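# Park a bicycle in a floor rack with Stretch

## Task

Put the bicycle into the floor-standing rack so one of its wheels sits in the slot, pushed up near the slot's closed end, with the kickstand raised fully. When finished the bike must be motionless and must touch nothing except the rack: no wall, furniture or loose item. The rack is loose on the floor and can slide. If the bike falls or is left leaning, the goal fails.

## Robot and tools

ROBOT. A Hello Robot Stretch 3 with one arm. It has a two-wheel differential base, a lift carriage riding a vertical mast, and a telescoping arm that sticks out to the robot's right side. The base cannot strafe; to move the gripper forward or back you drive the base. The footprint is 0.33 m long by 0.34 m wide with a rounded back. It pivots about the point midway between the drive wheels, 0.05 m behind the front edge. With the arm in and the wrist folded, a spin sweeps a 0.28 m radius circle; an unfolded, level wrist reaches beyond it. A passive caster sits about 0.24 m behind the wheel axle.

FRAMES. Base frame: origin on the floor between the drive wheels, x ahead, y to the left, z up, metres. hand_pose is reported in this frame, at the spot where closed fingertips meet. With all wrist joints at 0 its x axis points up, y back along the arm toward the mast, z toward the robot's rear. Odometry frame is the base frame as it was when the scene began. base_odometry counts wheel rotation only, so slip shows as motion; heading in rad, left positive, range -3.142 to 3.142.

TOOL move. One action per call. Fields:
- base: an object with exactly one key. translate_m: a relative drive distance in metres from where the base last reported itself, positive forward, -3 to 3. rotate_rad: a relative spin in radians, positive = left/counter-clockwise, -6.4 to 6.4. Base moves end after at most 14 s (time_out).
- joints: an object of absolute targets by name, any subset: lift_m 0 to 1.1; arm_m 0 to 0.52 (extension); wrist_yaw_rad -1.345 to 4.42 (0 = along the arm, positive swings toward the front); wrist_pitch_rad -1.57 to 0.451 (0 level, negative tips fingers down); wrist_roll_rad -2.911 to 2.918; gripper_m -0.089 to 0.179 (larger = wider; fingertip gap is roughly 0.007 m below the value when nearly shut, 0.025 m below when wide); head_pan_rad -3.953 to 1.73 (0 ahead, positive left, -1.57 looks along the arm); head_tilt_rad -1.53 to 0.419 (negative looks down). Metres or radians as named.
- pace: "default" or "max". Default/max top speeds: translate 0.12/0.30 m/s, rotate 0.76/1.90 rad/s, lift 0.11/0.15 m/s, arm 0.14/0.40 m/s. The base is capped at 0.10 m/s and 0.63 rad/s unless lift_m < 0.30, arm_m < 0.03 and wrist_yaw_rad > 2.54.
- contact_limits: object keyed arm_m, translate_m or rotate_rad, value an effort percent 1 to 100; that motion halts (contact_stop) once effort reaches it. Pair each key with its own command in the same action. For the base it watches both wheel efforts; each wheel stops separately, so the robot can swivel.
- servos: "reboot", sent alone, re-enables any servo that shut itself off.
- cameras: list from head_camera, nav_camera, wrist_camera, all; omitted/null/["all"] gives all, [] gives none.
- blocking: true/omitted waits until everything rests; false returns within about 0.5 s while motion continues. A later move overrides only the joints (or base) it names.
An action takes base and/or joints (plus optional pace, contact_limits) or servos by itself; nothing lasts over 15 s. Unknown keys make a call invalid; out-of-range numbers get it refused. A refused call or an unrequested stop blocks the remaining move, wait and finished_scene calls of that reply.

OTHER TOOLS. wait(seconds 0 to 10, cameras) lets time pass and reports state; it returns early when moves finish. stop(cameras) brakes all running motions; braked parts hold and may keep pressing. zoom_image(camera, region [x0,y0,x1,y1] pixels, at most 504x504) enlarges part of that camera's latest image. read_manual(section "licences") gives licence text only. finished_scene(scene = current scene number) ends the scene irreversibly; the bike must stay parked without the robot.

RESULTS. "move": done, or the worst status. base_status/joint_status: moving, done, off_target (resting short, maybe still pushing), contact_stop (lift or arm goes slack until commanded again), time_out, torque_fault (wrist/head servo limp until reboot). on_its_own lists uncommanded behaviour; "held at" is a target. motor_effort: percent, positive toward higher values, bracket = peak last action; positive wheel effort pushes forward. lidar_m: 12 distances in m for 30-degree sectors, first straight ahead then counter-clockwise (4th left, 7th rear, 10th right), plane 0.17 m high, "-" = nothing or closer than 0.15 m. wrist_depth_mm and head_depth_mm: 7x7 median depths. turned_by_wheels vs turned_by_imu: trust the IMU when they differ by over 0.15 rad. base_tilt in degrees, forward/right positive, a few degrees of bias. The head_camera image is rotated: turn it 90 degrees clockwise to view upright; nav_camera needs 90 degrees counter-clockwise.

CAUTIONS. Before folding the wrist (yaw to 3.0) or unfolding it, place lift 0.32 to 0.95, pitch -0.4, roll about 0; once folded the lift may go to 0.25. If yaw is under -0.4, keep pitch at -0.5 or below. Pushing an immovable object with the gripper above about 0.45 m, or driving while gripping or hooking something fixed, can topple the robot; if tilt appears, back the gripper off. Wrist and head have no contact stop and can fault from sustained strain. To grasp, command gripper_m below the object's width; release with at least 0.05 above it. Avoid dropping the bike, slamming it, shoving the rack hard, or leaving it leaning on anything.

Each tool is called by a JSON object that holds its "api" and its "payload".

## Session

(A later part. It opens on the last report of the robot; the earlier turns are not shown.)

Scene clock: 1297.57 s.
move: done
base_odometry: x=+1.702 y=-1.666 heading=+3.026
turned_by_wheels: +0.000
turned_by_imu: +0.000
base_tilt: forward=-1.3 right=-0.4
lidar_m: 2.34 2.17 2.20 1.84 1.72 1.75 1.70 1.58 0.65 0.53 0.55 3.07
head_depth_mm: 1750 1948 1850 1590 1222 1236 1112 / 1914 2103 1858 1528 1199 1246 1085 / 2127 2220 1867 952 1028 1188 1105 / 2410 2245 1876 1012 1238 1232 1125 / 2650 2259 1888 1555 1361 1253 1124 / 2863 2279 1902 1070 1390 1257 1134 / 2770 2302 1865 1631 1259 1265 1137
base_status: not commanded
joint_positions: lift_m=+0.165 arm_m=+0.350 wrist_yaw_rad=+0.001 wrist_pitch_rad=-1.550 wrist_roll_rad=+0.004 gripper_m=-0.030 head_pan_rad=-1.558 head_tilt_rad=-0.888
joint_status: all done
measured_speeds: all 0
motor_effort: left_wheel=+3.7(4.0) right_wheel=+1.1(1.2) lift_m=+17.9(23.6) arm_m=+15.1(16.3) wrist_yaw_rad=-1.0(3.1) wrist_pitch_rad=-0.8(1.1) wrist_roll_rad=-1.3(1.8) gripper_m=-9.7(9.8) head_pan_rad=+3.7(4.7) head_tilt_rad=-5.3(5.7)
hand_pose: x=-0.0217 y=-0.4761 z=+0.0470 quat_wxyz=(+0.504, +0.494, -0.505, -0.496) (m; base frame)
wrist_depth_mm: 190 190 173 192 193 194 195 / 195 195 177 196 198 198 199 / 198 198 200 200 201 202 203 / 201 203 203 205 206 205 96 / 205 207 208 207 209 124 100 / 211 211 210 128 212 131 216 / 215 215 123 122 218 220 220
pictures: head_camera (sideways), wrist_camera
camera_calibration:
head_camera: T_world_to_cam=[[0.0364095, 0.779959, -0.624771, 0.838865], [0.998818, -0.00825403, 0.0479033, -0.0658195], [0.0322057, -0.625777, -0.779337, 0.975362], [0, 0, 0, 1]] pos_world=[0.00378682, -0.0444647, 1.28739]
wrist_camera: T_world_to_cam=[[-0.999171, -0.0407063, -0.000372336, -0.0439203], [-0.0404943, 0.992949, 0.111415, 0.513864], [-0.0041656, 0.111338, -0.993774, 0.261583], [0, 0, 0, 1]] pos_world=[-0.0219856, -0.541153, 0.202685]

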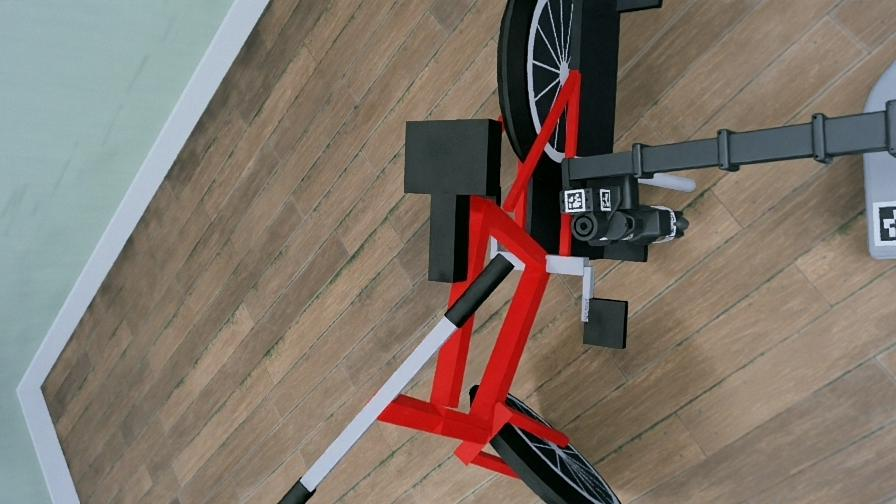

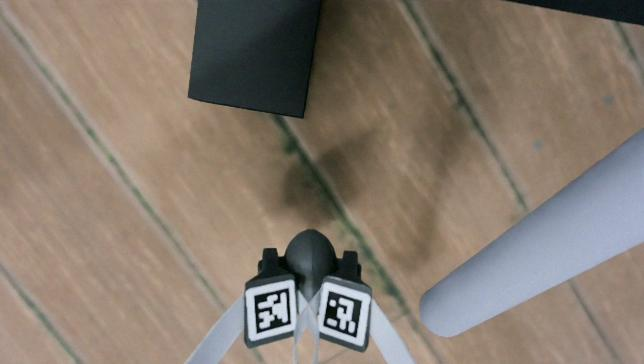

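{"api": "move", "payload": {"joints": {"lift_m": 0.15}, "cameras": []}}

{"api": "move", "payload": {"base": {"translate_m": -0.1}, "contact_limits": {"translate_m": 50}, "cameras": ["wrist_camera", "head_camera"]}}

Scene clock: 1302.40 s.
move: done
base_odometry: x=+1.702 y=-1.666 heading=+3.026
turned_by_wheels: +0.000
turned_by_imu: +0.000
base_tilt: forward=-1.3 right=-0.4
lidar_m: 2.33 2.17 2.20 1.85 1.72 1.74 1.70 1.58 0.65 0.53 0.55 3.06
head_depth_mm: 1744 1956 1854 1590 1225 1237 1116 / 1905 2097 1869 1539 1196 1242 1102 / 2126 2228 1878 955 1028 1189 1109 / 2401 2260 1869 1010 1246 1234 1128 / 2638 2268 1884 1553 1364 1254 1128 / 2855 2293 1896 1070 1399 1257 1138 / 2776 2285 1864 1635 1258 1264 1138
base_status: not commanded
joint_positions: lift_m=+0.150 arm_m=+0.350 wrist_yaw_rad=+0.001 wrist_pitch_rad=-1.550 wrist_roll_rad=+0.004 gripper_m=-0.030 head_pan_rad=-1.558 head_tilt_rad=-0.888
joint_status: all done
measured_speeds: all 0
motor_effort: left_wheel=+3.3(3.9) right_wheel=+0.9(1.3) lift_m=+17.5(20.1) arm_m=+14.7(15.2) wrist_yaw_rad=-0.3(2.1) wrist_pitch_rad=-1.0(1.2) wrist_roll_rad=-1.3(1.7) gripper_m=-9.0(10.0) head_pan_rad=+4.0(4.6) head_tilt_rad=-5.1(5.9)
hand_pose: x=-0.0217 y=-0.4761 z=+0.0320 quat_wxyz=(+0.504, +0.494, -0.505, -0.496) (m; base frame)
wrist_depth_mm: 176 177 159 179 180 180 181 / 180 180 162 181 182 183 185 / 183 184 184 186 187 187 188 / 187 188 188 189 191 191 190 / 191 191 193 191 193 194 92 / 195 195 195 129 198 120 98 / 198 200 122 123 150 203 205
pictures: none
No camera images: "cameras" was empty.

Scene clock: 1304.53 s.
move: done
base_odometry: x=+1.801 y=-1.677 heading=+3.027
turned_by_wheels: +0.001
turned_by_imu: +0.001
base_tilt: forward=-1.3 right=-0.5
lidar_m: 2.41 2.25 2.27 1.78 1.66 1.68 1.62 1.50 0.64 0.63 0.56 0.80
head_depth_mm: 1661 1843 1846 1592 1287 1242 1119 / 1819 2039 1859 1601 1221 1248 1102 / 2022 2189 1866 1542 1080 1189 1106 / 2287 2244 1879 936 1246 1231 1128 / 2567 2272 1888 1262 1307 1257 1128 / 2771 2302 1910 1563 1373 1256 1135 / 2797 2304 1896 1036 1375 1265 1137
base_status: done
joint_positions: lift_m=+0.150 arm_m=+0.350 wrist_yaw_rad=-0.003 wrist_pitch_rad=-1.556 wrist_roll_rad=+0.004 gripper_m=-0.030 head_pan_rad=-1.558 head_tilt_rad=-0.888
joint_status: not commanded
measured_speeds: all 0
motor_effort: left_wheel=+8.2(9.3) right_wheel=-18.8(22.4) lift_m=+27.4(27.4) arm_m=+14.0(14.8) wrist_yaw_rad=+2.9(4.3) wrist_pitch_rad=+0.3(1.1) wrist_roll_rad=-1.3(1.8) gripper_m=-9.7(10.1) head_pan_rad=+3.9(4.6) head_tilt_rad=-5.3(6.1)
contact_limits: translate_m 50 (maximum 100)
hand_pose: x=-0.0216 y=-0.4746 z=+0.0321 quat_wxyz=(+0.502, +0.495, -0.505, -0.499) (m; base frame)
wrist_depth_mm: 158 176 178 178 - - 180 / 161 180 181 182 - - 183 / 184 184 185 185 - - 187 / 188 188 189 189 63 191 191 / 192 192 193 192 71 195 196 / 196 196 136 129 90 199 200 / 200 200 122 123 122 204 204
pictures: head_camera (sideways), wrist_camera
camera_calibration:
head_camera: T_world_to_cam=[[0.0363889, 0.779968, -0.62476, 0.838851], [0.998818, -0.0082285, 0.047903, -0.0658191], [0.032222, -0.625765, -0.779346, 0.975373], [0, 0, 0, 1]] pos_world=[0.00378798, -0.0444646, 1.28739]
wrist_camera: T_world_to_cam=[[-0.999353, -0.0359719, -0.000599596, -0.0415213], [-0.0357945, 0.992472, 0.117122, 0.513757], [-0.00361801, 0.117067, -0.993117, 0.249299], [0, 0, 0, 1]] pos_world=[-0.0222028, -0.540568, 0.187386]

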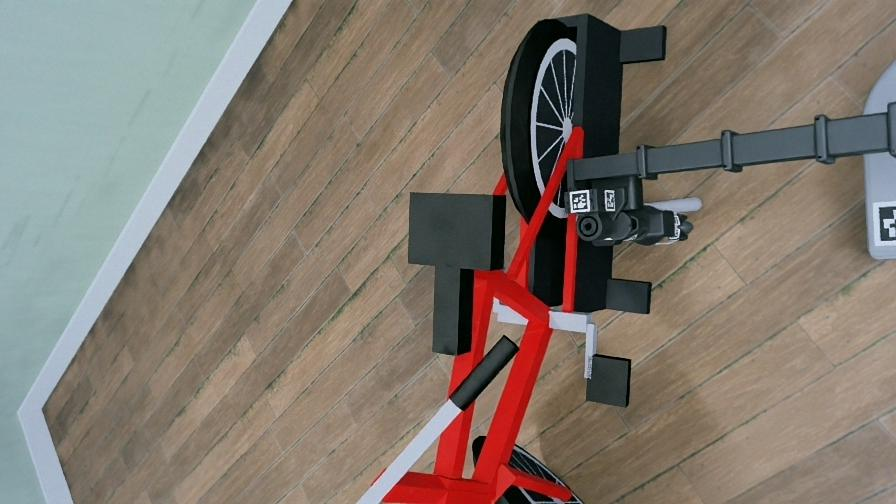

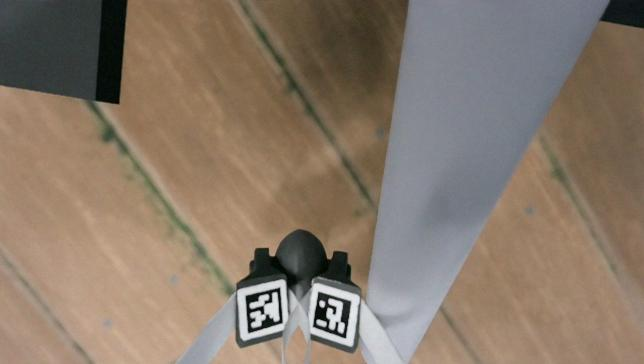

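{"api": "move", "payload": {"base": {"translate_m": -0.06}, "contact_limits": {"translate_m": 60}, "cameras": ["wrist_camera", "head_camera"]}}

Scene clock: 1309.23 s.
move: done
base_odometry: x=+1.861 y=-1.684 heading=+3.027
turned_by_wheels: +0.000
turned_by_imu: +0.000
base_tilt: forward=-1.4 right=-0.5
lidar_m: 2.46 2.30 2.33 1.75 1.62 1.65 1.56 1.45 0.63 0.57 0.59 0.85
head_depth_mm: 1598 1794 1846 1587 1365 1238 1114 / 1753 1985 1862 1595 1225 1243 1102 / 1962 2148 1869 1606 1062 1195 1109 / 2220 2264 1880 946 1194 1231 1126 / 2544 2271 1894 1000 1299 1254 1132 / 2766 2277 1892 1530 1202 1262 1132 / 2809 2290 1910 1123 1404 1263 1133
base_status: done
joint_positions: lift_m=+0.150 arm_m=+0.350 wrist_yaw_rad=-0.004 wrist_pitch_rad=-1.556 wrist_roll_rad=+0.004 gripper_m=-0.030 head_pan_rad=-1.558 head_tilt_rad=-0.889
joint_status: not commanded
measured_speeds: all 0
motor_effort: left_wheel=+1.9(6.5) right_wheel=-9.7(22.8) lift_m=+20.5(32.6) arm_m=+12.7(13.7) wrist_yaw_rad=+3.2(4.7) wrist_pitch_rad=+0.1(0.2) wrist_roll_rad=-1.3(1.8) gripper_m=-9.1(10.0) head_pan_rad=+4.3(4.8) head_tilt_rad=-5.4(5.7)
contact_limits: translate_m 60 (maximum 100)
hand_pose: x=-0.0216 y=-0.4747 z=+0.0322 quat_wxyz=(+0.502, +0.494, -0.505, -0.498) (m; base frame)
wrist_depth_mm: - - - - 179 180 169 / 180 - - - 183 182 184 / 183 184 - - 186 187 188 / 188 188 - - 190 192 191 / 191 192 192 - 70 196 196 / 195 195 195 127 - 199 200 / 199 200 120 124 96 203 205
pictures: head_camera (sideways), wrist_camera
camera_calibration:
head_camera: T_world_to_cam=[[0.0363776, 0.779985, -0.624741, 0.838826], [0.998818, -0.00821554, 0.0479025, -0.0658184], [0.0322306, -0.625745, -0.779362, 0.975394], [0, 0, 0, 1]] pos_world=[0.00378861, -0.0444643, 1.28739]
wrist_camera: T_world_to_cam=[[-0.999361, -0.0357367, -0.000584317, -0.0414091], [-0.0355605, 0.992525, 0.116742, 0.51389], [-0.00359202, 0.116688, -0.993162, 0.249192], [0, 0, 0, 1]] pos_world=[-0.0222134, -0.540607, 0.187471]

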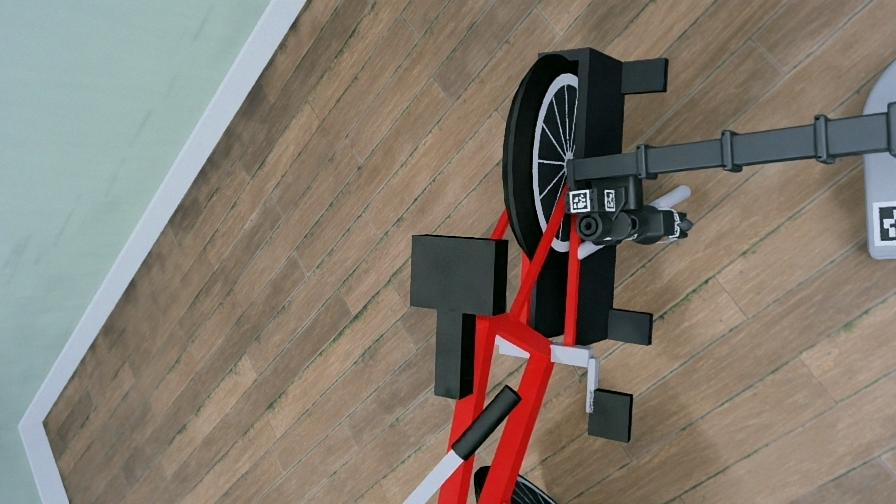

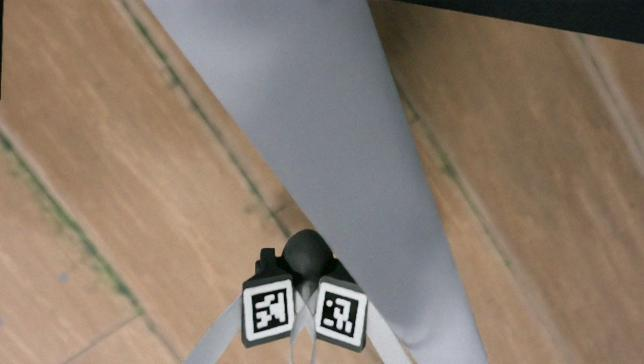

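{"api": "move", "payload": {"base": {"translate_m": -0.06}, "contact_limits": {"translate_m": 60}, "cameras": ["wrist_camera", "head_camera"]}}

Scene clock: 1313.47 s.
move: done
base_odometry: x=+1.921 y=-1.691 heading=+3.027
turned_by_wheels: +0.000
turned_by_imu: +0.000
base_tilt: forward=-1.3 right=-0.5
lidar_m: 2.52 2.35 2.38 1.71 1.59 1.61 1.51 1.40 0.63 0.62 0.61 0.89
head_depth_mm: 1553 1729 1816 1587 1391 1242 1113 / 1707 1925 1846 1592 1265 1241 1100 / 1882 2121 1874 1606 1060 1189 1108 / 2134 2244 1866 1608 1134 1231 1124 / 2446 2283 1887 934 1302 1255 1126 / 2669 2289 1906 1520 1298 1261 1136 / 2837 2312 1904 1626 1368 1266 1135
base_status: done
joint_positions: lift_m=+0.150 arm_m=+0.350 wrist_yaw_rad=-0.003 wrist_pitch_rad=-1.556 wrist_roll_rad=+0.004 gripper_m=-0.030 head_pan_rad=-1.558 head_tilt_rad=-0.889
joint_status: not commanded
measured_speeds: all 0
motor_effort: left_wheel=-0.6(3.4) right_wheel=-4.1(13.0) lift_m=+18.7(19.6) arm_m=+11.4(12.1) wrist_yaw_rad=+2.8(4.5) wrist_pitch_rad=+0.1(0.4) wrist_roll_rad=-1.5(1.7) gripper_m=-9.2(10.3) head_pan_rad=+3.6(4.5) head_tilt_rad=-4.9(5.7)
contact_limits: translate_m 60 (maximum 100)
hand_pose: x=-0.0216 y=-0.4747 z=+0.0321 quat_wxyz=(+0.502, +0.495, -0.505, -0.498) (m; base frame)
wrist_depth_mm: 176 176 178 178 179 177 157 / 179 180 180 182 182 183 184 / 183 183 184 185 186 187 188 / 187 187 189 190 190 191 191 / 190 192 192 192 194 195 196 / 195 196 195 129 199 199 201 / 198 200 123 123 202 204 206
pictures: head_camera (sideways), wrist_camera
camera_calibration:
head_camera: T_world_to_cam=[[0.0363734, 0.779985, -0.624741, 0.838826], [0.998818, -0.00821006, 0.0479025, -0.0658184], [0.0322341, -0.625745, -0.779362, 0.975394], [0, 0, 0, 1]] pos_world=[0.00378885, -0.0444643, 1.28739]
wrist_camera: T_world_to_cam=[[-0.999326, -0.0367157, -0.000578672, -0.0418945], [-0.0365327, 0.992507, 0.116602, 0.513906], [-0.00370679, 0.116545, -0.993179, 0.24908], [0, 0, 0, 1]] pos_world=[-0.0221686, -0.540622, 0.187434]

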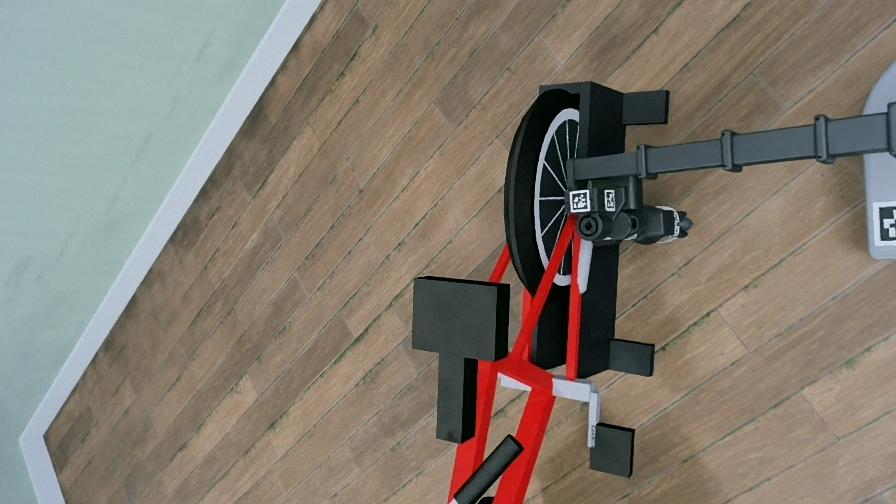

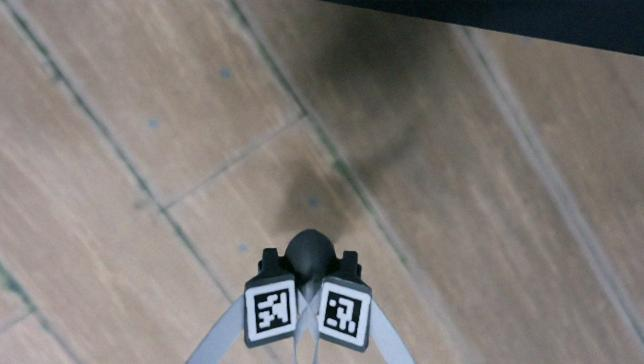

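{"api": "move", "payload": {"joints": {"arm_m": 0.2}, "cameras": ["head_camera"]}}

Scene clock: 1318.87 s.
move: done
base_odometry: x=+1.921 y=-1.691 heading=+3.027
turned_by_wheels: +0.000
turned_by_imu: +0.000
base_tilt: forward=-1.3 right=-0.5
lidar_m: 2.52 2.34 2.38 1.70 1.59 1.61 1.51 1.40 0.63 0.62 0.62 0.89
head_depth_mm: 1544 1735 1817 1597 1389 1240 1115 / 1702 1922 1857 1591 1269 1245 1083 / 1894 2117 1871 1611 1171 918 1110 / 2133 2264 1878 1611 1196 1229 1127 / 2455 2277 1893 934 1296 1259 1131 / 2699 2284 1890 1525 1295 1258 1132 / 2845 2301 1913 1622 1376 1266 1138
base_status: not commanded
joint_positions: lift_m=+0.150 arm_m=+0.200 wrist_yaw_rad=-0.001 wrist_pitch_rad=-1.555 wrist_roll_rad=+0.004 gripper_m=-0.030 head_pan_rad=-1.558 head_tilt_rad=-0.889
joint_status: all done
measured_speeds: all 0
motor_effort: left_wheel=-1.2(1.4) right_wheel=-4.1(4.3) lift_m=+32.3(32.3) arm_m=-15.0(20.6) wrist_yaw_rad=+2.4(3.5) wrist_pitch_rad=+0.0(0.3) wrist_roll_rad=-1.3(1.7) gripper_m=-9.6(9.9) head_pan_rad=+3.8(4.6) head_tilt_rad=-5.1(5.7)
contact_limits: translate_m 60 (maximum 100)
hand_pose: x=-0.0216 y=-0.3248 z=+0.0321 quat_wxyz=(+0.503, +0.495, -0.505, -0.498) (m; base frame)
wrist_depth_mm: 176 177 178 178 179 180 181 / 180 181 182 182 183 184 185 / 184 184 185 186 187 188 188 / 187 188 189 190 190 192 193 / 191 192 193 192 194 195 196 / 195 195 196 129 199 200 201 / 199 199 122 123 203 204 205
pictures: head_camera (sideways)
camera_calibration:
head_camera: T_world_to_cam=[[0.0363733, 0.779985, -0.624741, 0.838826], [0.998818, -0.00821007, 0.0479025, -0.0658184], [0.0322341, -0.625745, -0.779362, 0.975394], [0, 0, 0, 1]] pos_world=[0.00378885, -0.0444643, 1.28739]

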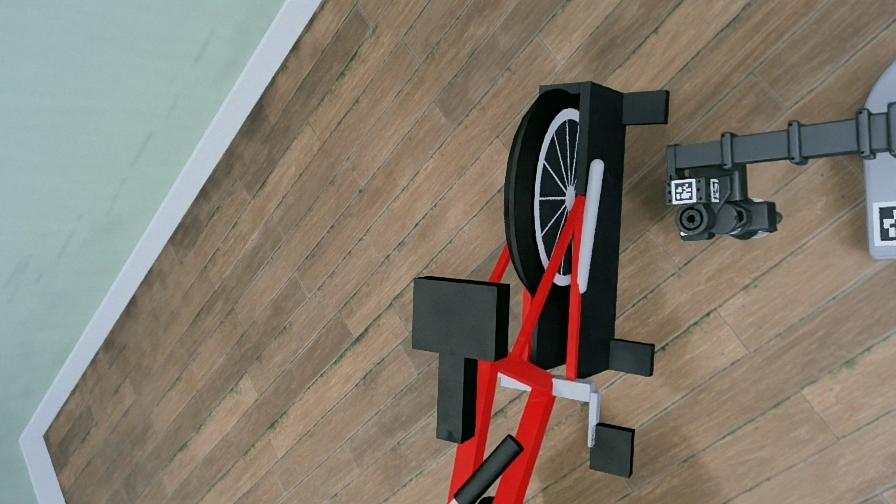

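{"api": "zoom_image", "payload": {"camera": "head_camera", "region": [490, 60, 700, 400]}}

Scaled by 1.482 from the camera's 896x504 image, which has a finer 1280x720 frame.

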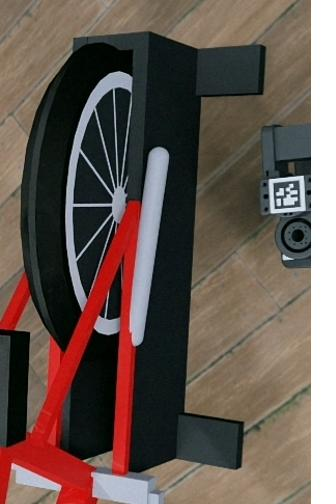

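{"api": "move", "payload": {"joints": {"arm_m": 0.0, "lift_m": 0.3}, "cameras": []}}

{"api": "move", "payload": {"joints": {"wrist_pitch_rad": -0.2, "gripper_m": 0.1}, "cameras": ["wrist_camera"]}}

{"api": "zoom_image", "payload": {"camera": "wrist_camera", "region": [100, 0, 600, 364]}}

Scene clock: 1329.60 s.
move: done
base_odometry: x=+1.921 y=-1.691 heading=+3.027
turned_by_wheels: +0.000
turned_by_imu: +0.000
base_tilt: forward=-1.3 right=-0.5
lidar_m: 2.51 2.35 2.38 1.71 1.59 1.61 1.51 1.40 0.63 0.62 0.61 0.89
head_depth_mm: 1543 1720 1817 1590 1394 1239 1114 / 1705 1932 1860 1595 1272 1243 675 / 1892 2112 1866 1602 1176 1249 681 / 2135 2244 1881 1610 1200 1251 1123 / 2454 2261 1882 932 1300 1258 1129 / 2684 2301 1900 1530 1302 1262 1134 / 2813 2294 1908 1634 1373 1264 1137
base_status: not commanded
joint_positions: lift_m=+0.300 arm_m=+0.000 wrist_yaw_rad=-0.001 wrist_pitch_rad=-1.550 wrist_roll_rad=+0.003 gripper_m=-0.030 head_pan_rad=-1.558 head_tilt_rad=-0.889
joint_status: all done
measured_speeds: all 0
motor_effort: left_wheel=-0.5(1.4) right_wheel=-4.2(4.3) lift_m=+35.1(40.5) arm_m=-14.1(21.5) wrist_yaw_rad=+2.1(2.6) wrist_pitch_rad=-1.1(3.8) wrist_roll_rad=-1.4(1.8) gripper_m=-8.8(10.3) head_pan_rad=+4.4(4.6) head_tilt_rad=-5.0(5.8)
contact_limits: translate_m 60 (maximum 100)
hand_pose: x=-0.0216 y=-0.1263 z=+0.1820 quat_wxyz=(+0.504, +0.494, -0.506, -0.496) (m; base frame)
wrist_depth_mm: 319 318 321 321 323 326 325 / 322 324 327 328 329 331 330 / 327 329 331 335 334 337 338 / 336 335 181 183 184 190 343 / 342 346 183 183 185 185 188 / 349 352 185 129 188 189 190 / 358 356 122 123 192 193 194
pictures: none
No camera images: "cameras" was empty.

Scene clock: 1331.43 s.
move: done
base_odometry: x=+1.921 y=-1.691 heading=+3.027
turned_by_wheels: +0.000
turned_by_imu: +0.000
base_tilt: forward=-1.3 right=-0.5
lidar_m: 2.52 2.34 2.38 1.71 1.59 1.61 1.51 1.40 0.63 0.62 0.62 0.89
head_depth_mm: 1550 1725 1814 1584 1390 1241 1109 / 1704 1938 1857 1591 1274 1243 676 / 1894 2117 1872 1602 1170 1233 681 / 2126 2248 1886 1602 1195 1234 1113 / 2461 2265 1887 931 1299 1255 1132 / 2695 2262 1900 1524 1297 1258 1129 / 2855 2298 1917 1636 1375 1266 1136
base_status: not commanded
joint_positions: lift_m=+0.300 arm_m=+0.000 wrist_yaw_rad=-0.001 wrist_pitch_rad=-0.223 wrist_roll_rad=+0.003 gripper_m=+0.100 head_pan_rad=-1.558 head_tilt_rad=-0.889
joint_status: all done
measured_speeds: all 0
motor_effort: left_wheel=-1.3(1.3) right_wheel=-4.1(4.3) lift_m=+35.9(36.4) arm_m=-13.5(15.7) wrist_yaw_rad=+0.8(2.1) wrist_pitch_rad=+4.3(4.7) wrist_roll_rad=-1.3(1.7) gripper_m=+0.2(80.6) head_pan_rad=+3.8(4.6) head_tilt_rad=-4.5(5.9)
contact_limits: translate_m 60 (maximum 100)
hand_pose: x=-0.0217 y=-0.3895 z=+0.3584 quat_wxyz=(+0.702, +0.079, -0.704, -0.080) (m; base frame)
wrist_depth_mm: - - - - - - - / - 354 - - - - - / - 387 - - - - - / 447 473 391 374 360 - - / 739 462 417 398 385 406 942 / 409 122 405 403 143 452 734 / 546 116 - - 125 119 607
pictures: wrist_camera
camera_calibration:
wrist_camera: T_world_to_cam=[[-0.999191, -0.00979047, 0.0390056, -0.0424142], [-0.0399743, 0.347863, -0.936693, 0.517637], [-0.00439794, -0.937494, -0.347973, -0.0785939], [0, 0, 0, 1]] pos_world=[-0.0220333, -0.254164, 0.459173]

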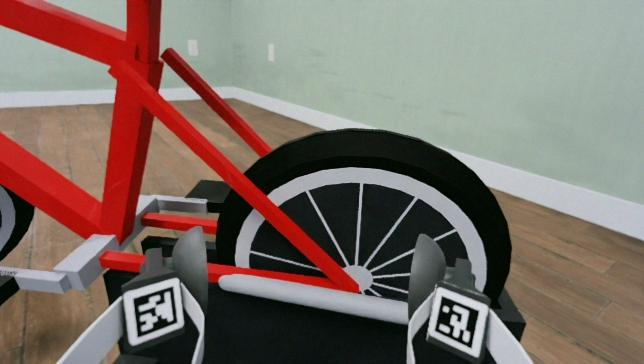

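Scaled by 1.008.

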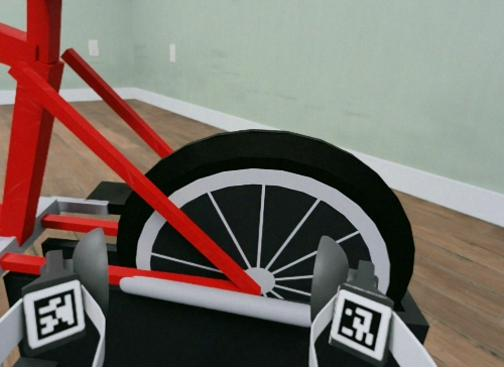

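{"api": "move", "payload": {"joints": {"lift_m": 0.06, "wrist_pitch_rad": 0.0, "gripper_m": -0.03}, "cameras": ["wrist_camera"]}}

{"api": "zoom_image", "payload": {"camera": "wrist_camera", "region": [100, 60, 600, 364]}}

Scene clock: 1337.67 s.
move: contact_stop
base_odometry: x=+1.921 y=-1.691 heading=+3.027
turned_by_wheels: +0.000
turned_by_imu: +0.000
base_tilt: forward=-1.3 right=-0.5
lidar_m: 2.51 2.34 2.39 1.71 1.59 1.61 1.51 1.41 0.63 0.62 0.62 0.89
head_depth_mm: 1551 1731 1821 1586 1397 1238 1115 / 1702 1922 1854 1594 1269 1242 1119 / 1898 2123 1869 1606 1176 1249 950 / 2135 2251 1878 1611 1201 1249 1109 / 2452 2272 1882 934 1297 1260 1131 / 2692 2301 1897 1532 1306 1262 1132 / 2817 2292 1907 1625 1375 1265 1138
base_status: not commanded
joint_positions: lift_m=+0.075 arm_m=+0.000 wrist_yaw_rad=-0.003 wrist_pitch_rad=-0.023 wrist_roll_rad=+0.003 gripper_m=-0.030 head_pan_rad=-1.558 head_tilt_rad=-0.889
joint_status: lift_m contact_stop (moved -0.225 of -0.240); the others done
measured_speeds: all 0
on_its_own: lift_m is slack since a contact_stop (your +0.060 is given up)
motor_effort: left_wheel=-0.5(1.6) right_wheel=-3.8(4.2) lift_m=+26.0(30.3) arm_m=+19.3(20.1) wrist_yaw_rad=+3.4(8.1) wrist_pitch_rad=+4.3(6.0) wrist_roll_rad=-1.3(1.7) gripper_m=-10.1(84.2) head_pan_rad=+3.8(4.9) head_tilt_rad=-4.7(5.8)
contact_limits: translate_m 60 (maximum 100)
hand_pose: x=-0.0223 y=-0.4006 z=+0.1838 quat_wxyz=(+0.706, +0.007, -0.708, -0.009) (m; base frame)
wrist_depth_mm: - 375 392 331 324 - - / - - 367 342 331 332 - / 394 494 368 352 347 340 - / 373 450 360 337 357 356 - / 697 - - 151 - - 801 / 469 - 123 128 - - 574 / - 385 123 123 108 - 426
pictures: wrist_camera
ARM HIT: the arm struck its own base or body hard.
camera_calibration:
wrist_camera: T_world_to_cam=[[-0.999183, 0.000460788, 0.0404125, -0.0324492], [-0.039859, 0.154067, -0.987256, 0.289541], [-0.00668114, -0.98806, -0.153923, -0.205758], [0, 0, 0, 1]] pos_world=[-0.0222565, -0.247895, 0.255492]

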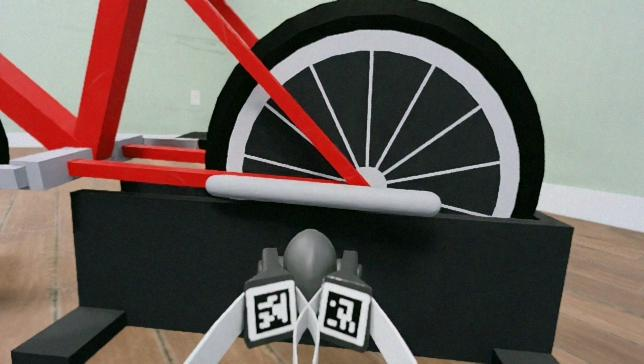

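Scaled by 1.008.

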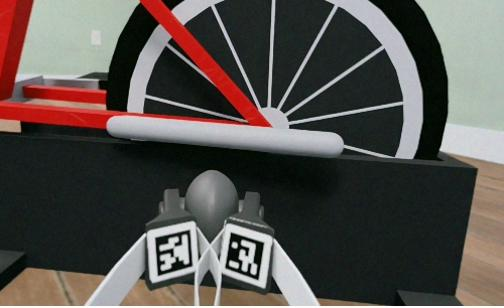

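{"api": "move", "payload": {"joints": {"lift_m": 0.09}, "cameras": ["wrist_camera"]}}

{"api": "zoom_image", "payload": {"camera": "wrist_camera", "region": [360, 120, 520, 240]}}

{"api": "zoom_image", "payload": {"camera": "wrist_camera", "region": [180, 120, 340, 240]}}

Scene clock: 1355.30 s.
move: done
base_odometry: x=+1.921 y=-1.691 heading=+3.027
turned_by_wheels: +0.000
turned_by_imu: +0.000
base_tilt: forward=-1.4 right=-0.5
lidar_m: 2.53 2.35 2.38 1.70 1.59 1.61 1.51 1.40 0.63 0.62 0.62 0.89
head_depth_mm: 1548 1734 1817 1586 1384 1238 1115 / 1703 1925 1858 1594 1269 1239 1115 / 1903 2108 1864 1594 1173 1245 936 / 2136 2243 1876 1604 1199 1249 1107 / 2442 2265 1884 933 1297 1248 1124 / 2684 2280 1890 1524 1302 1256 1130 / 2846 2306 1904 1628 1383 1265 1132
base_status: not commanded
joint_positions: lift_m=+0.090 arm_m=+0.000 wrist_yaw_rad=-0.002 wrist_pitch_rad=-0.023 wrist_roll_rad=+0.003 gripper_m=-0.030 head_pan_rad=-1.558 head_tilt_rad=-0.889
joint_status: all done
measured_speeds: all 0
motor_effort: left_wheel=-0.6(0.8) right_wheel=-3.7(4.0) lift_m=+35.4(39.2) arm_m=+13.3(15.7) wrist_yaw_rad=+0.9(3.5) wrist_pitch_rad=+4.5(4.5) wrist_roll_rad=-1.1(1.6) gripper_m=-9.3(9.8) head_pan_rad=+3.6(4.4) head_tilt_rad=-5.5(5.6)
contact_limits: translate_m 60 (maximum 100)
hand_pose: x=-0.0220 y=-0.4006 z=+0.1988 quat_wxyz=(+0.706, +0.007, -0.708, -0.009) (m; base frame)
wrist_depth_mm: - 361 400 341 333 - - / - - 354 340 332 339 - / 399 - 366 353 344 341 - / 360 432 377 362 363 354 - / 732 - - 159 318 365 901 / 501 - 123 129 - - 604 / 423 - 122 123 108 - 451
pictures: wrist_camera
camera_calibration:
wrist_camera: T_world_to_cam=[[-0.999183, -0.000599038, 0.0404124, -0.0332112], [-0.0400224, 0.154029, -0.987255, 0.304396], [-0.00563327, -0.988066, -0.153927, -0.203418], [0, 0, 0, 1]] pos_world=[-0.0221474, -0.247896, 0.270547]

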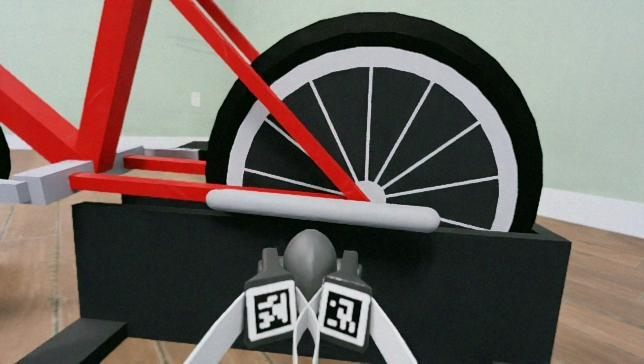

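Scaled by 3.150.

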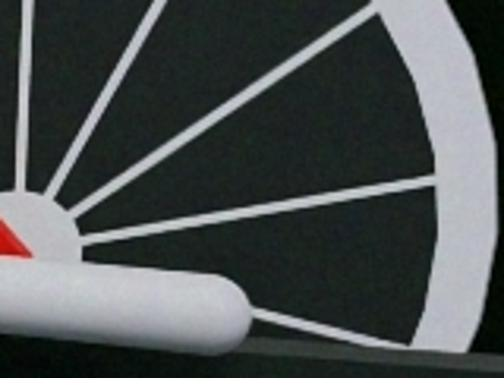

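Scaled by 3.150.

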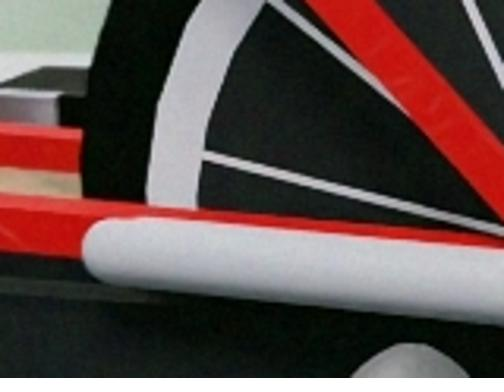

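{"api": "move", "payload": {"joints": {"head_tilt_rad": -0.95}, "cameras": ["head_camera"]}}

{"api": "zoom_image", "payload": {"camera": "head_camera", "region": [510, 120, 640, 310]}}

Scene clock: 1359.33 s.
move: done
base_odometry: x=+1.921 y=-1.691 heading=+3.027
turned_by_wheels: +0.000
turned_by_imu: +0.000
base_tilt: forward=-1.3 right=-0.5
lidar_m: 2.52 2.34 2.38 1.70 1.59 1.62 1.51 1.40 0.63 0.62 0.62 0.89
head_depth_mm: 1570 1770 1765 1539 1359 1220 1102 / 1731 1945 1767 1538 1301 1224 960 / 1939 2047 1770 1541 1301 1230 899 / 2182 2087 1777 1546 1307 1225 1077 / 2417 2101 1788 934 1337 1238 1121 / 2549 2104 1793 1142 1340 1236 1124 / 2589 2114 1802 1136 1341 1241 1129
base_status: not commanded
joint_positions: lift_m=+0.090 arm_m=+0.000 wrist_yaw_rad=-0.002 wrist_pitch_rad=-0.023 wrist_roll_rad=+0.003 gripper_m=-0.030 head_pan_rad=-1.558 head_tilt_rad=-0.938
joint_status: all done
measured_speeds: all 0
motor_effort: left_wheel=-0.6(0.9) right_wheel=-3.9(3.9) lift_m=+35.9(35.9) arm_m=+10.2(11.3) wrist_yaw_rad=+0.2(2.6) wrist_pitch_rad=+4.1(4.4) wrist_roll_rad=-1.6(1.7) gripper_m=-8.6(10.0) head_pan_rad=+3.5(4.3) head_tilt_rad=-5.1(6.2)
contact_limits: translate_m 60 (maximum 100)
hand_pose: x=-0.0220 y=-0.4006 z=+0.1988 quat_wxyz=(+0.706, +0.007, -0.708, -0.009) (m; base frame)
wrist_depth_mm: - 361 397 338 330 - - / - - 355 340 331 339 - / 399 - 368 351 344 342 - / 359 433 376 362 359 354 - / 725 - - 159 321 365 904 / 498 - 123 129 - - 614 / 423 - 122 123 108 - 453
pictures: head_camera (sideways)
camera_calibration:
head_camera: T_world_to_cam=[[0.0359695, 0.809687, -0.585758, 0.788039], [0.998848, -0.0105057, 0.046814, -0.0643985], [0.0317509, -0.586768, -0.809133, 1.0141], [0, 0, 0, 1]] pos_world=[0.00378026, -0.043698, 1.28516]

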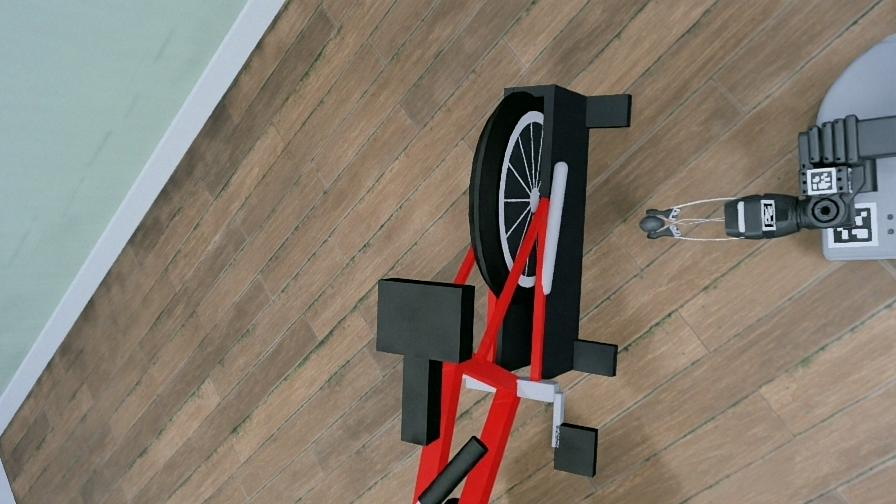

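Scaled by 2.653 from the camera's 896x504 image, which has a finer 1280x720 frame.

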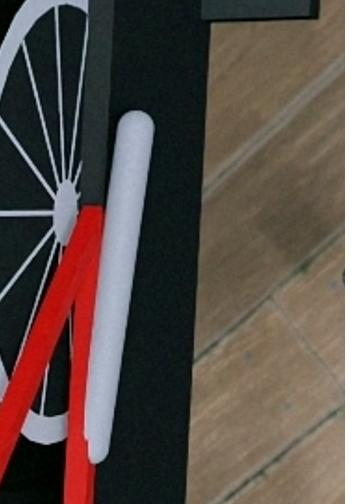

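{"api": "move", "payload": {"base": {"translate_m": -0.05}, "joints": {"lift_m": 0.11, "wrist_pitch_rad": -0.4, "arm_m": 0.1}, "cameras": []}}

{"api": "move", "payload": {"joints": {"arm_m": 0.195}, "contact_limits": {"arm_m": 30}, "cameras": ["wrist_camera", "head_camera"]}}

Scene clock: 1376.50 s.
move: done
base_odometry: x=+1.970 y=-1.697 heading=+3.027
turned_by_wheels: +0.000
turned_by_imu: +0.000
base_tilt: forward=-1.3 right=-0.4
lidar_m: 2.56 2.39 2.42 1.68 1.56 1.58 1.47 1.36 0.62 0.61 0.64 0.93
head_depth_mm: 1528 1723 1761 1535 1360 1223 1106 / 1683 1921 1762 1538 1321 1221 957 / 1864 2027 1772 1546 1302 1026 950 / 2118 2085 1785 1554 1317 1197 1103 / 2392 2105 1791 1098 1313 1237 1120 / 2539 2100 1802 947 1315 1240 1123 / 2590 2132 1801 1172 1345 1243 1122
base_status: done
joint_positions: lift_m=+0.110 arm_m=+0.100 wrist_yaw_rad=-0.002 wrist_pitch_rad=-0.413 wrist_roll_rad=+0.003 gripper_m=-0.030 head_pan_rad=-1.558 head_tilt_rad=-0.938
joint_status: all done
measured_speeds: all 0
motor_effort: left_wheel=-0.2(5.7) right_wheel=-3.8(7.3) lift_m=+31.8(41.6) arm_m=+15.8(22.5) wrist_yaw_rad=+1.7(2.5) wrist_pitch_rad=+2.7(4.5) wrist_roll_rad=-1.1(1.8) gripper_m=-9.5(10.1) head_pan_rad=+3.9(4.5) head_tilt_rad=-5.8(6.2)
hand_pose: x=-0.0219 y=-0.4699 z=+0.1237 quat_wxyz=(+0.691, +0.145, -0.693, -0.146) (m; base frame)
wrist_depth_mm: 311 244 240 229 228 221 217 / 346 227 218 209 238 243 248 / - - - - 248 245 246 / - - - - - - 465 / 337 338 - 151 - - 385 / 295 296 283 129 310 294 322 / 254 259 123 123 263 259 270
pictures: none
No camera images: "cameras" was empty.

Scene clock: 1378.43 s.
move: done
base_odometry: x=+1.970 y=-1.697 heading=+3.027
turned_by_wheels: +0.000
turned_by_imu: +0.000
base_tilt: forward=-1.3 right=-0.5
lidar_m: 2.57 2.39 2.42 1.67 1.56 1.58 1.46 1.37 0.62 0.61 0.64 0.93
head_depth_mm: 1531 1720 1756 1532 1361 1221 1106 / 1687 1912 1770 1535 1318 1223 959 / 1873 2032 1775 1547 1299 953 963 / 2124 2096 1776 1544 1205 1215 1102 / 2375 2100 1789 1094 1318 1233 1120 / 2550 2116 1795 947 1314 1241 1119 / 2594 2121 1800 1175 1344 1243 1127
base_status: not commanded
joint_positions: lift_m=+0.110 arm_m=+0.195 wrist_yaw_rad=-0.002 wrist_pitch_rad=-0.414 wrist_roll_rad=+0.003 gripper_m=-0.030 head_pan_rad=-1.558 head_tilt_rad=-0.938
joint_status: all done
measured_speeds: all 0
motor_effort: left_wheel=-0.2(0.6) right_wheel=-3.8(4.1) lift_m=+27.0(32.0) arm_m=+16.2(22.6) wrist_yaw_rad=+0.8(2.8) wrist_pitch_rad=+2.6(2.8) wrist_roll_rad=-1.3(1.8) gripper_m=-8.7(10.2) head_pan_rad=+3.7(4.8) head_tilt_rad=-5.4(6.2)
contact_limits: arm_m 30 (drawing in: default 34, maximum 55; extending or still: default 43, maximum 70)
hand_pose: x=-0.0219 y=-0.5649 z=+0.1236 quat_wxyz=(+0.691, +0.145, -0.693, -0.146) (m; base frame)
wrist_depth_mm: 160 156 129 148 142 138 134 / 159 166 162 155 156 151 147 / 145 138 133 129 164 165 159 / 195 189 182 176 122 165 168 / 219 210 200 187 185 177 171 / 243 234 216 129 205 196 190 / 255 252 123 123 223 220 211
pictures: head_camera (sideways), wrist_camera
camera_calibration:
head_camera: T_world_to_cam=[[0.0359566, 0.809791, -0.585615, 0.787852], [0.998849, -0.0104997, 0.0468099, -0.0643931], [0.0317575, -0.586624, -0.809237, 1.01424], [0, 0, 0, 1]] pos_world=[0.00378085, -0.0436951, 1.28515]
wrist_camera: T_world_to_cam=[[-0.999209, -0.0161887, 0.0363282, -0.0384212], [-0.0394541, 0.518705, -0.854042, 0.44504], [-0.00501779, -0.8548, -0.518934, -0.256895], [0, 0, 0, 1]] pos_world=[-0.0221212, -0.45106, 0.248167]

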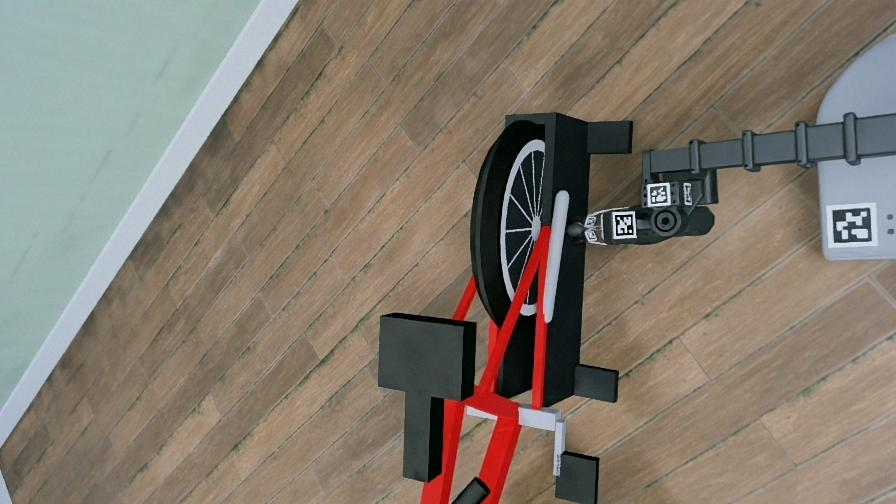

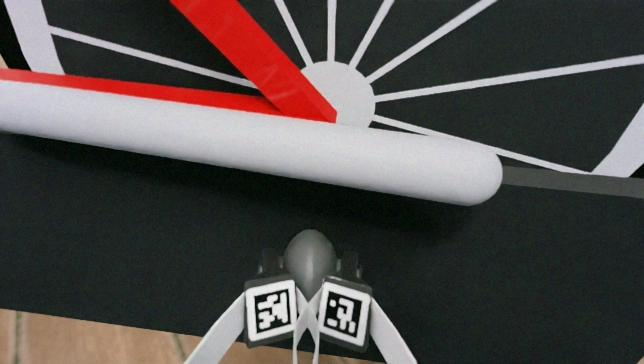

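{"api": "move", "payload": {"joints": {"arm_m": 0.21}, "contact_limits": {"arm_m": 30}, "cameras": []}}

{"api": "move", "payload": {"joints": {"lift_m": 0.138}, "cameras": ["wrist_camera"]}}

{"api": "move", "payload": {"joints": {"lift_m": 0.15}, "cameras": ["wrist_camera"]}}

Scene clock: 1383.40 s.
move: done
base_odometry: x=+1.970 y=-1.697 heading=+3.027
turned_by_wheels: +0.000
turned_by_imu: +0.000
base_tilt: forward=-1.3 right=-0.4
lidar_m: 2.56 2.39 2.42 1.68 1.56 1.58 1.46 1.36 0.62 0.61 0.64 0.93
head_depth_mm: 1532 1716 1759 1527 1357 1227 1105 / 1685 1915 1770 1534 1320 1224 959 / 1880 2024 1777 1542 1247 973 963 / 2110 2095 1777 1552 1205 1212 1105 / 2355 2095 1790 1096 1314 1234 1117 / 2525 2131 1797 945 1317 1235 1123 / 2573 2132 1808 1174 1340 1246 1123
base_status: not commanded
joint_positions: lift_m=+0.110 arm_m=+0.210 wrist_yaw_rad=-0.002 wrist_pitch_rad=-0.414 wrist_roll_rad=+0.003 gripper_m=-0.030 head_pan_rad=-1.558 head_tilt_rad=-0.938
joint_status: all done
measured_speeds: all 0
motor_effort: left_wheel=-0.3(0.4) right_wheel=-3.7(4.2) lift_m=+16.9(19.8) arm_m=+15.6(21.4) wrist_yaw_rad=+1.8(2.4) wrist_pitch_rad=+2.5(2.8) wrist_roll_rad=-1.3(1.5) gripper_m=-8.6(9.9) head_pan_rad=+3.6(4.3) head_tilt_rad=-5.6(6.2)
contact_limits: arm_m 30 (drawing in: default 34, maximum 55; extending or still: default 43, maximum 70)
hand_pose: x=-0.0219 y=-0.5799 z=+0.1236 quat_wxyz=(+0.691, +0.145, -0.693, -0.146) (m; base frame)
wrist_depth_mm: 144 141 116 133 128 125 121 / 155 151 123 142 141 135 131 / 128 125 122 129 154 152 145 / 176 170 124 113 110 111 158 / 194 189 179 168 166 160 154 / 222 214 194 129 184 178 169 / 248 244 123 123 200 199 189
pictures: none
No camera images: "cameras" was empty.

Scene clock: 1384.43 s.
move: done
base_odometry: x=+1.970 y=-1.697 heading=+3.027
turned_by_wheels: +0.000
turned_by_imu: +0.000
base_tilt: forward=-1.3 right=-0.4
lidar_m: 2.56 2.38 2.42 1.68 1.56 1.58 1.47 1.36 0.62 0.61 0.64 0.93
head_depth_mm: 1533 1718 1754 1537 1356 1217 1107 / 1689 1904 1766 1538 1319 1228 946 / 1876 2040 1773 1534 1227 950 964 / 2103 2082 1781 1549 1193 1211 1100 / 2369 2095 1782 1096 1313 1238 1120 / 2542 2110 1792 948 1317 1238 1125 / 2566 2124 1804 1177 1343 1244 1126
base_status: not commanded
joint_positions: lift_m=+0.138 arm_m=+0.210 wrist_yaw_rad=-0.002 wrist_pitch_rad=-0.417 wrist_roll_rad=+0.003 gripper_m=-0.030 head_pan_rad=-1.558 head_tilt_rad=-0.938
joint_status: all done
measured_speeds: all 0
motor_effort: left_wheel=+0.0(0.6) right_wheel=-3.8(4.0) lift_m=+36.0(41.5) arm_m=+15.2(16.8) wrist_yaw_rad=+2.5(2.5) wrist_pitch_rad=+3.1(3.4) wrist_roll_rad=-1.3(1.7) gripper_m=-9.2(10.1) head_pan_rad=+3.7(4.6) head_tilt_rad=-5.5(6.2)
contact_limits: arm_m 30 (drawing in: default 34, maximum 55; extending or still: default 43, maximum 70)
hand_pose: x=-0.0219 y=-0.5795 z=+0.1510 quat_wxyz=(+0.691, +0.146, -0.693, -0.147) (m; base frame)
wrist_depth_mm: 141 115 133 128 126 122 118 / 156 151 139 142 137 132 127 / 173 167 136 157 153 145 142 / 146 141 141 147 170 164 158 / 195 189 135 129 124 174 170 / 224 215 195 129 187 176 169 / 251 240 122 123 201 199 189
pictures: wrist_camera
camera_calibration:
wrist_camera: T_world_to_cam=[[-0.999209, -0.0162976, 0.0362744, -0.0397046], [-0.0394498, 0.521273, -0.852478, 0.477202], [-0.00501551, -0.853235, -0.521503, -0.25393], [0, 0, 0, 1]] pos_world=[-0.0221213, -0.466061, 0.275819]

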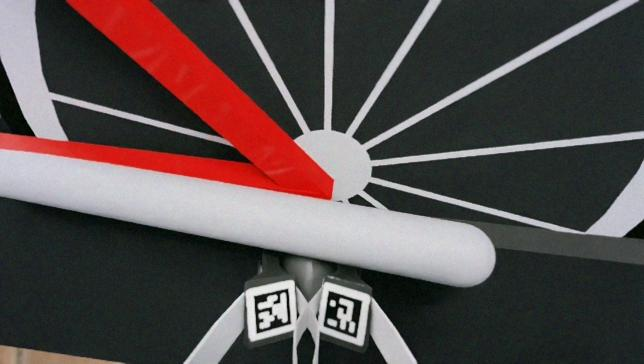

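Scene clock: 1385.20 s.
move: done
base_odometry: x=+1.970 y=-1.697 heading=+3.027
turned_by_wheels: +0.000
turned_by_imu: +0.000
base_tilt: forward=-1.3 right=-0.4
lidar_m: 2.56 2.39 2.42 1.68 1.56 1.58 1.47 1.36 0.62 0.61 0.64 0.93
head_depth_mm: 1526 1726 1752 1528 1353 1219 1105 / 1686 1916 1764 1533 1324 1223 945 / 1885 2031 1779 1536 1226 947 962 / 2121 2098 1773 1551 1195 1215 1104 / 2378 2103 1785 1099 1321 1234 1121 / 2549 2114 1781 945 1316 1238 1124 / 2545 2136 1801 1173 1342 1243 1123
base_status: not commanded
joint_positions: lift_m=+0.150 arm_m=+0.210 wrist_yaw_rad=-0.002 wrist_pitch_rad=-0.462 wrist_roll_rad=+0.003 gripper_m=-0.030 head_pan_rad=-1.558 head_tilt_rad=-0.938
joint_status: all done
measured_speeds: all 0
motor_effort: left_wheel=+0.0(0.5) right_wheel=-3.9(4.0) lift_m=+41.6(44.5) arm_m=+6.1(15.4) wrist_yaw_rad=-0.1(3.0) wrist_pitch_rad=+11.5(11.8) wrist_roll_rad=-1.3(1.6) gripper_m=-8.8(10.0) head_pan_rad=+3.8(4.3) head_tilt_rad=-5.5(5.9)
contact_limits: arm_m 30 (drawing in: default 34, maximum 55; extending or still: default 43, maximum 70)
hand_pose: x=-0.0219 y=-0.5736 z=+0.1529 quat_wxyz=(+0.687, +0.161, -0.689, -0.163) (m; base frame)
wrist_depth_mm: 143 116 134 130 127 123 119 / 161 152 141 145 140 134 129 / 174 172 140 160 155 152 145 / 150 146 143 149 177 168 163 / 209 199 145 133 129 175 176 / 237 227 207 129 198 188 179 / 273 271 120 122 215 212 202
pictures: wrist_camera
camera_calibration:
wrist_camera: T_world_to_cam=[[-0.999212, -0.0179055, 0.0354282, -0.0404673], [-0.0393807, 0.55939, -0.827969, 0.493914], [-0.00499296, -0.828711, -0.559654, -0.227989], [0, 0, 0, 1]] pos_world=[-0.0221231, -0.465953, 0.282784]

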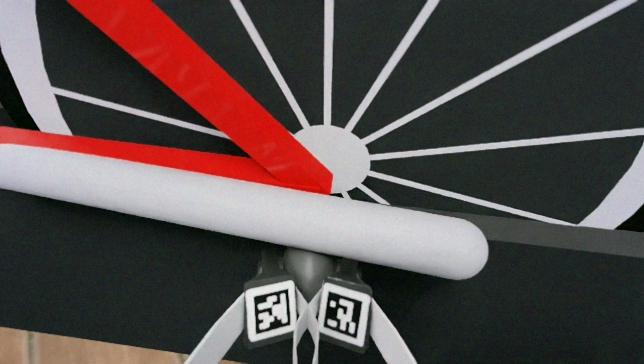

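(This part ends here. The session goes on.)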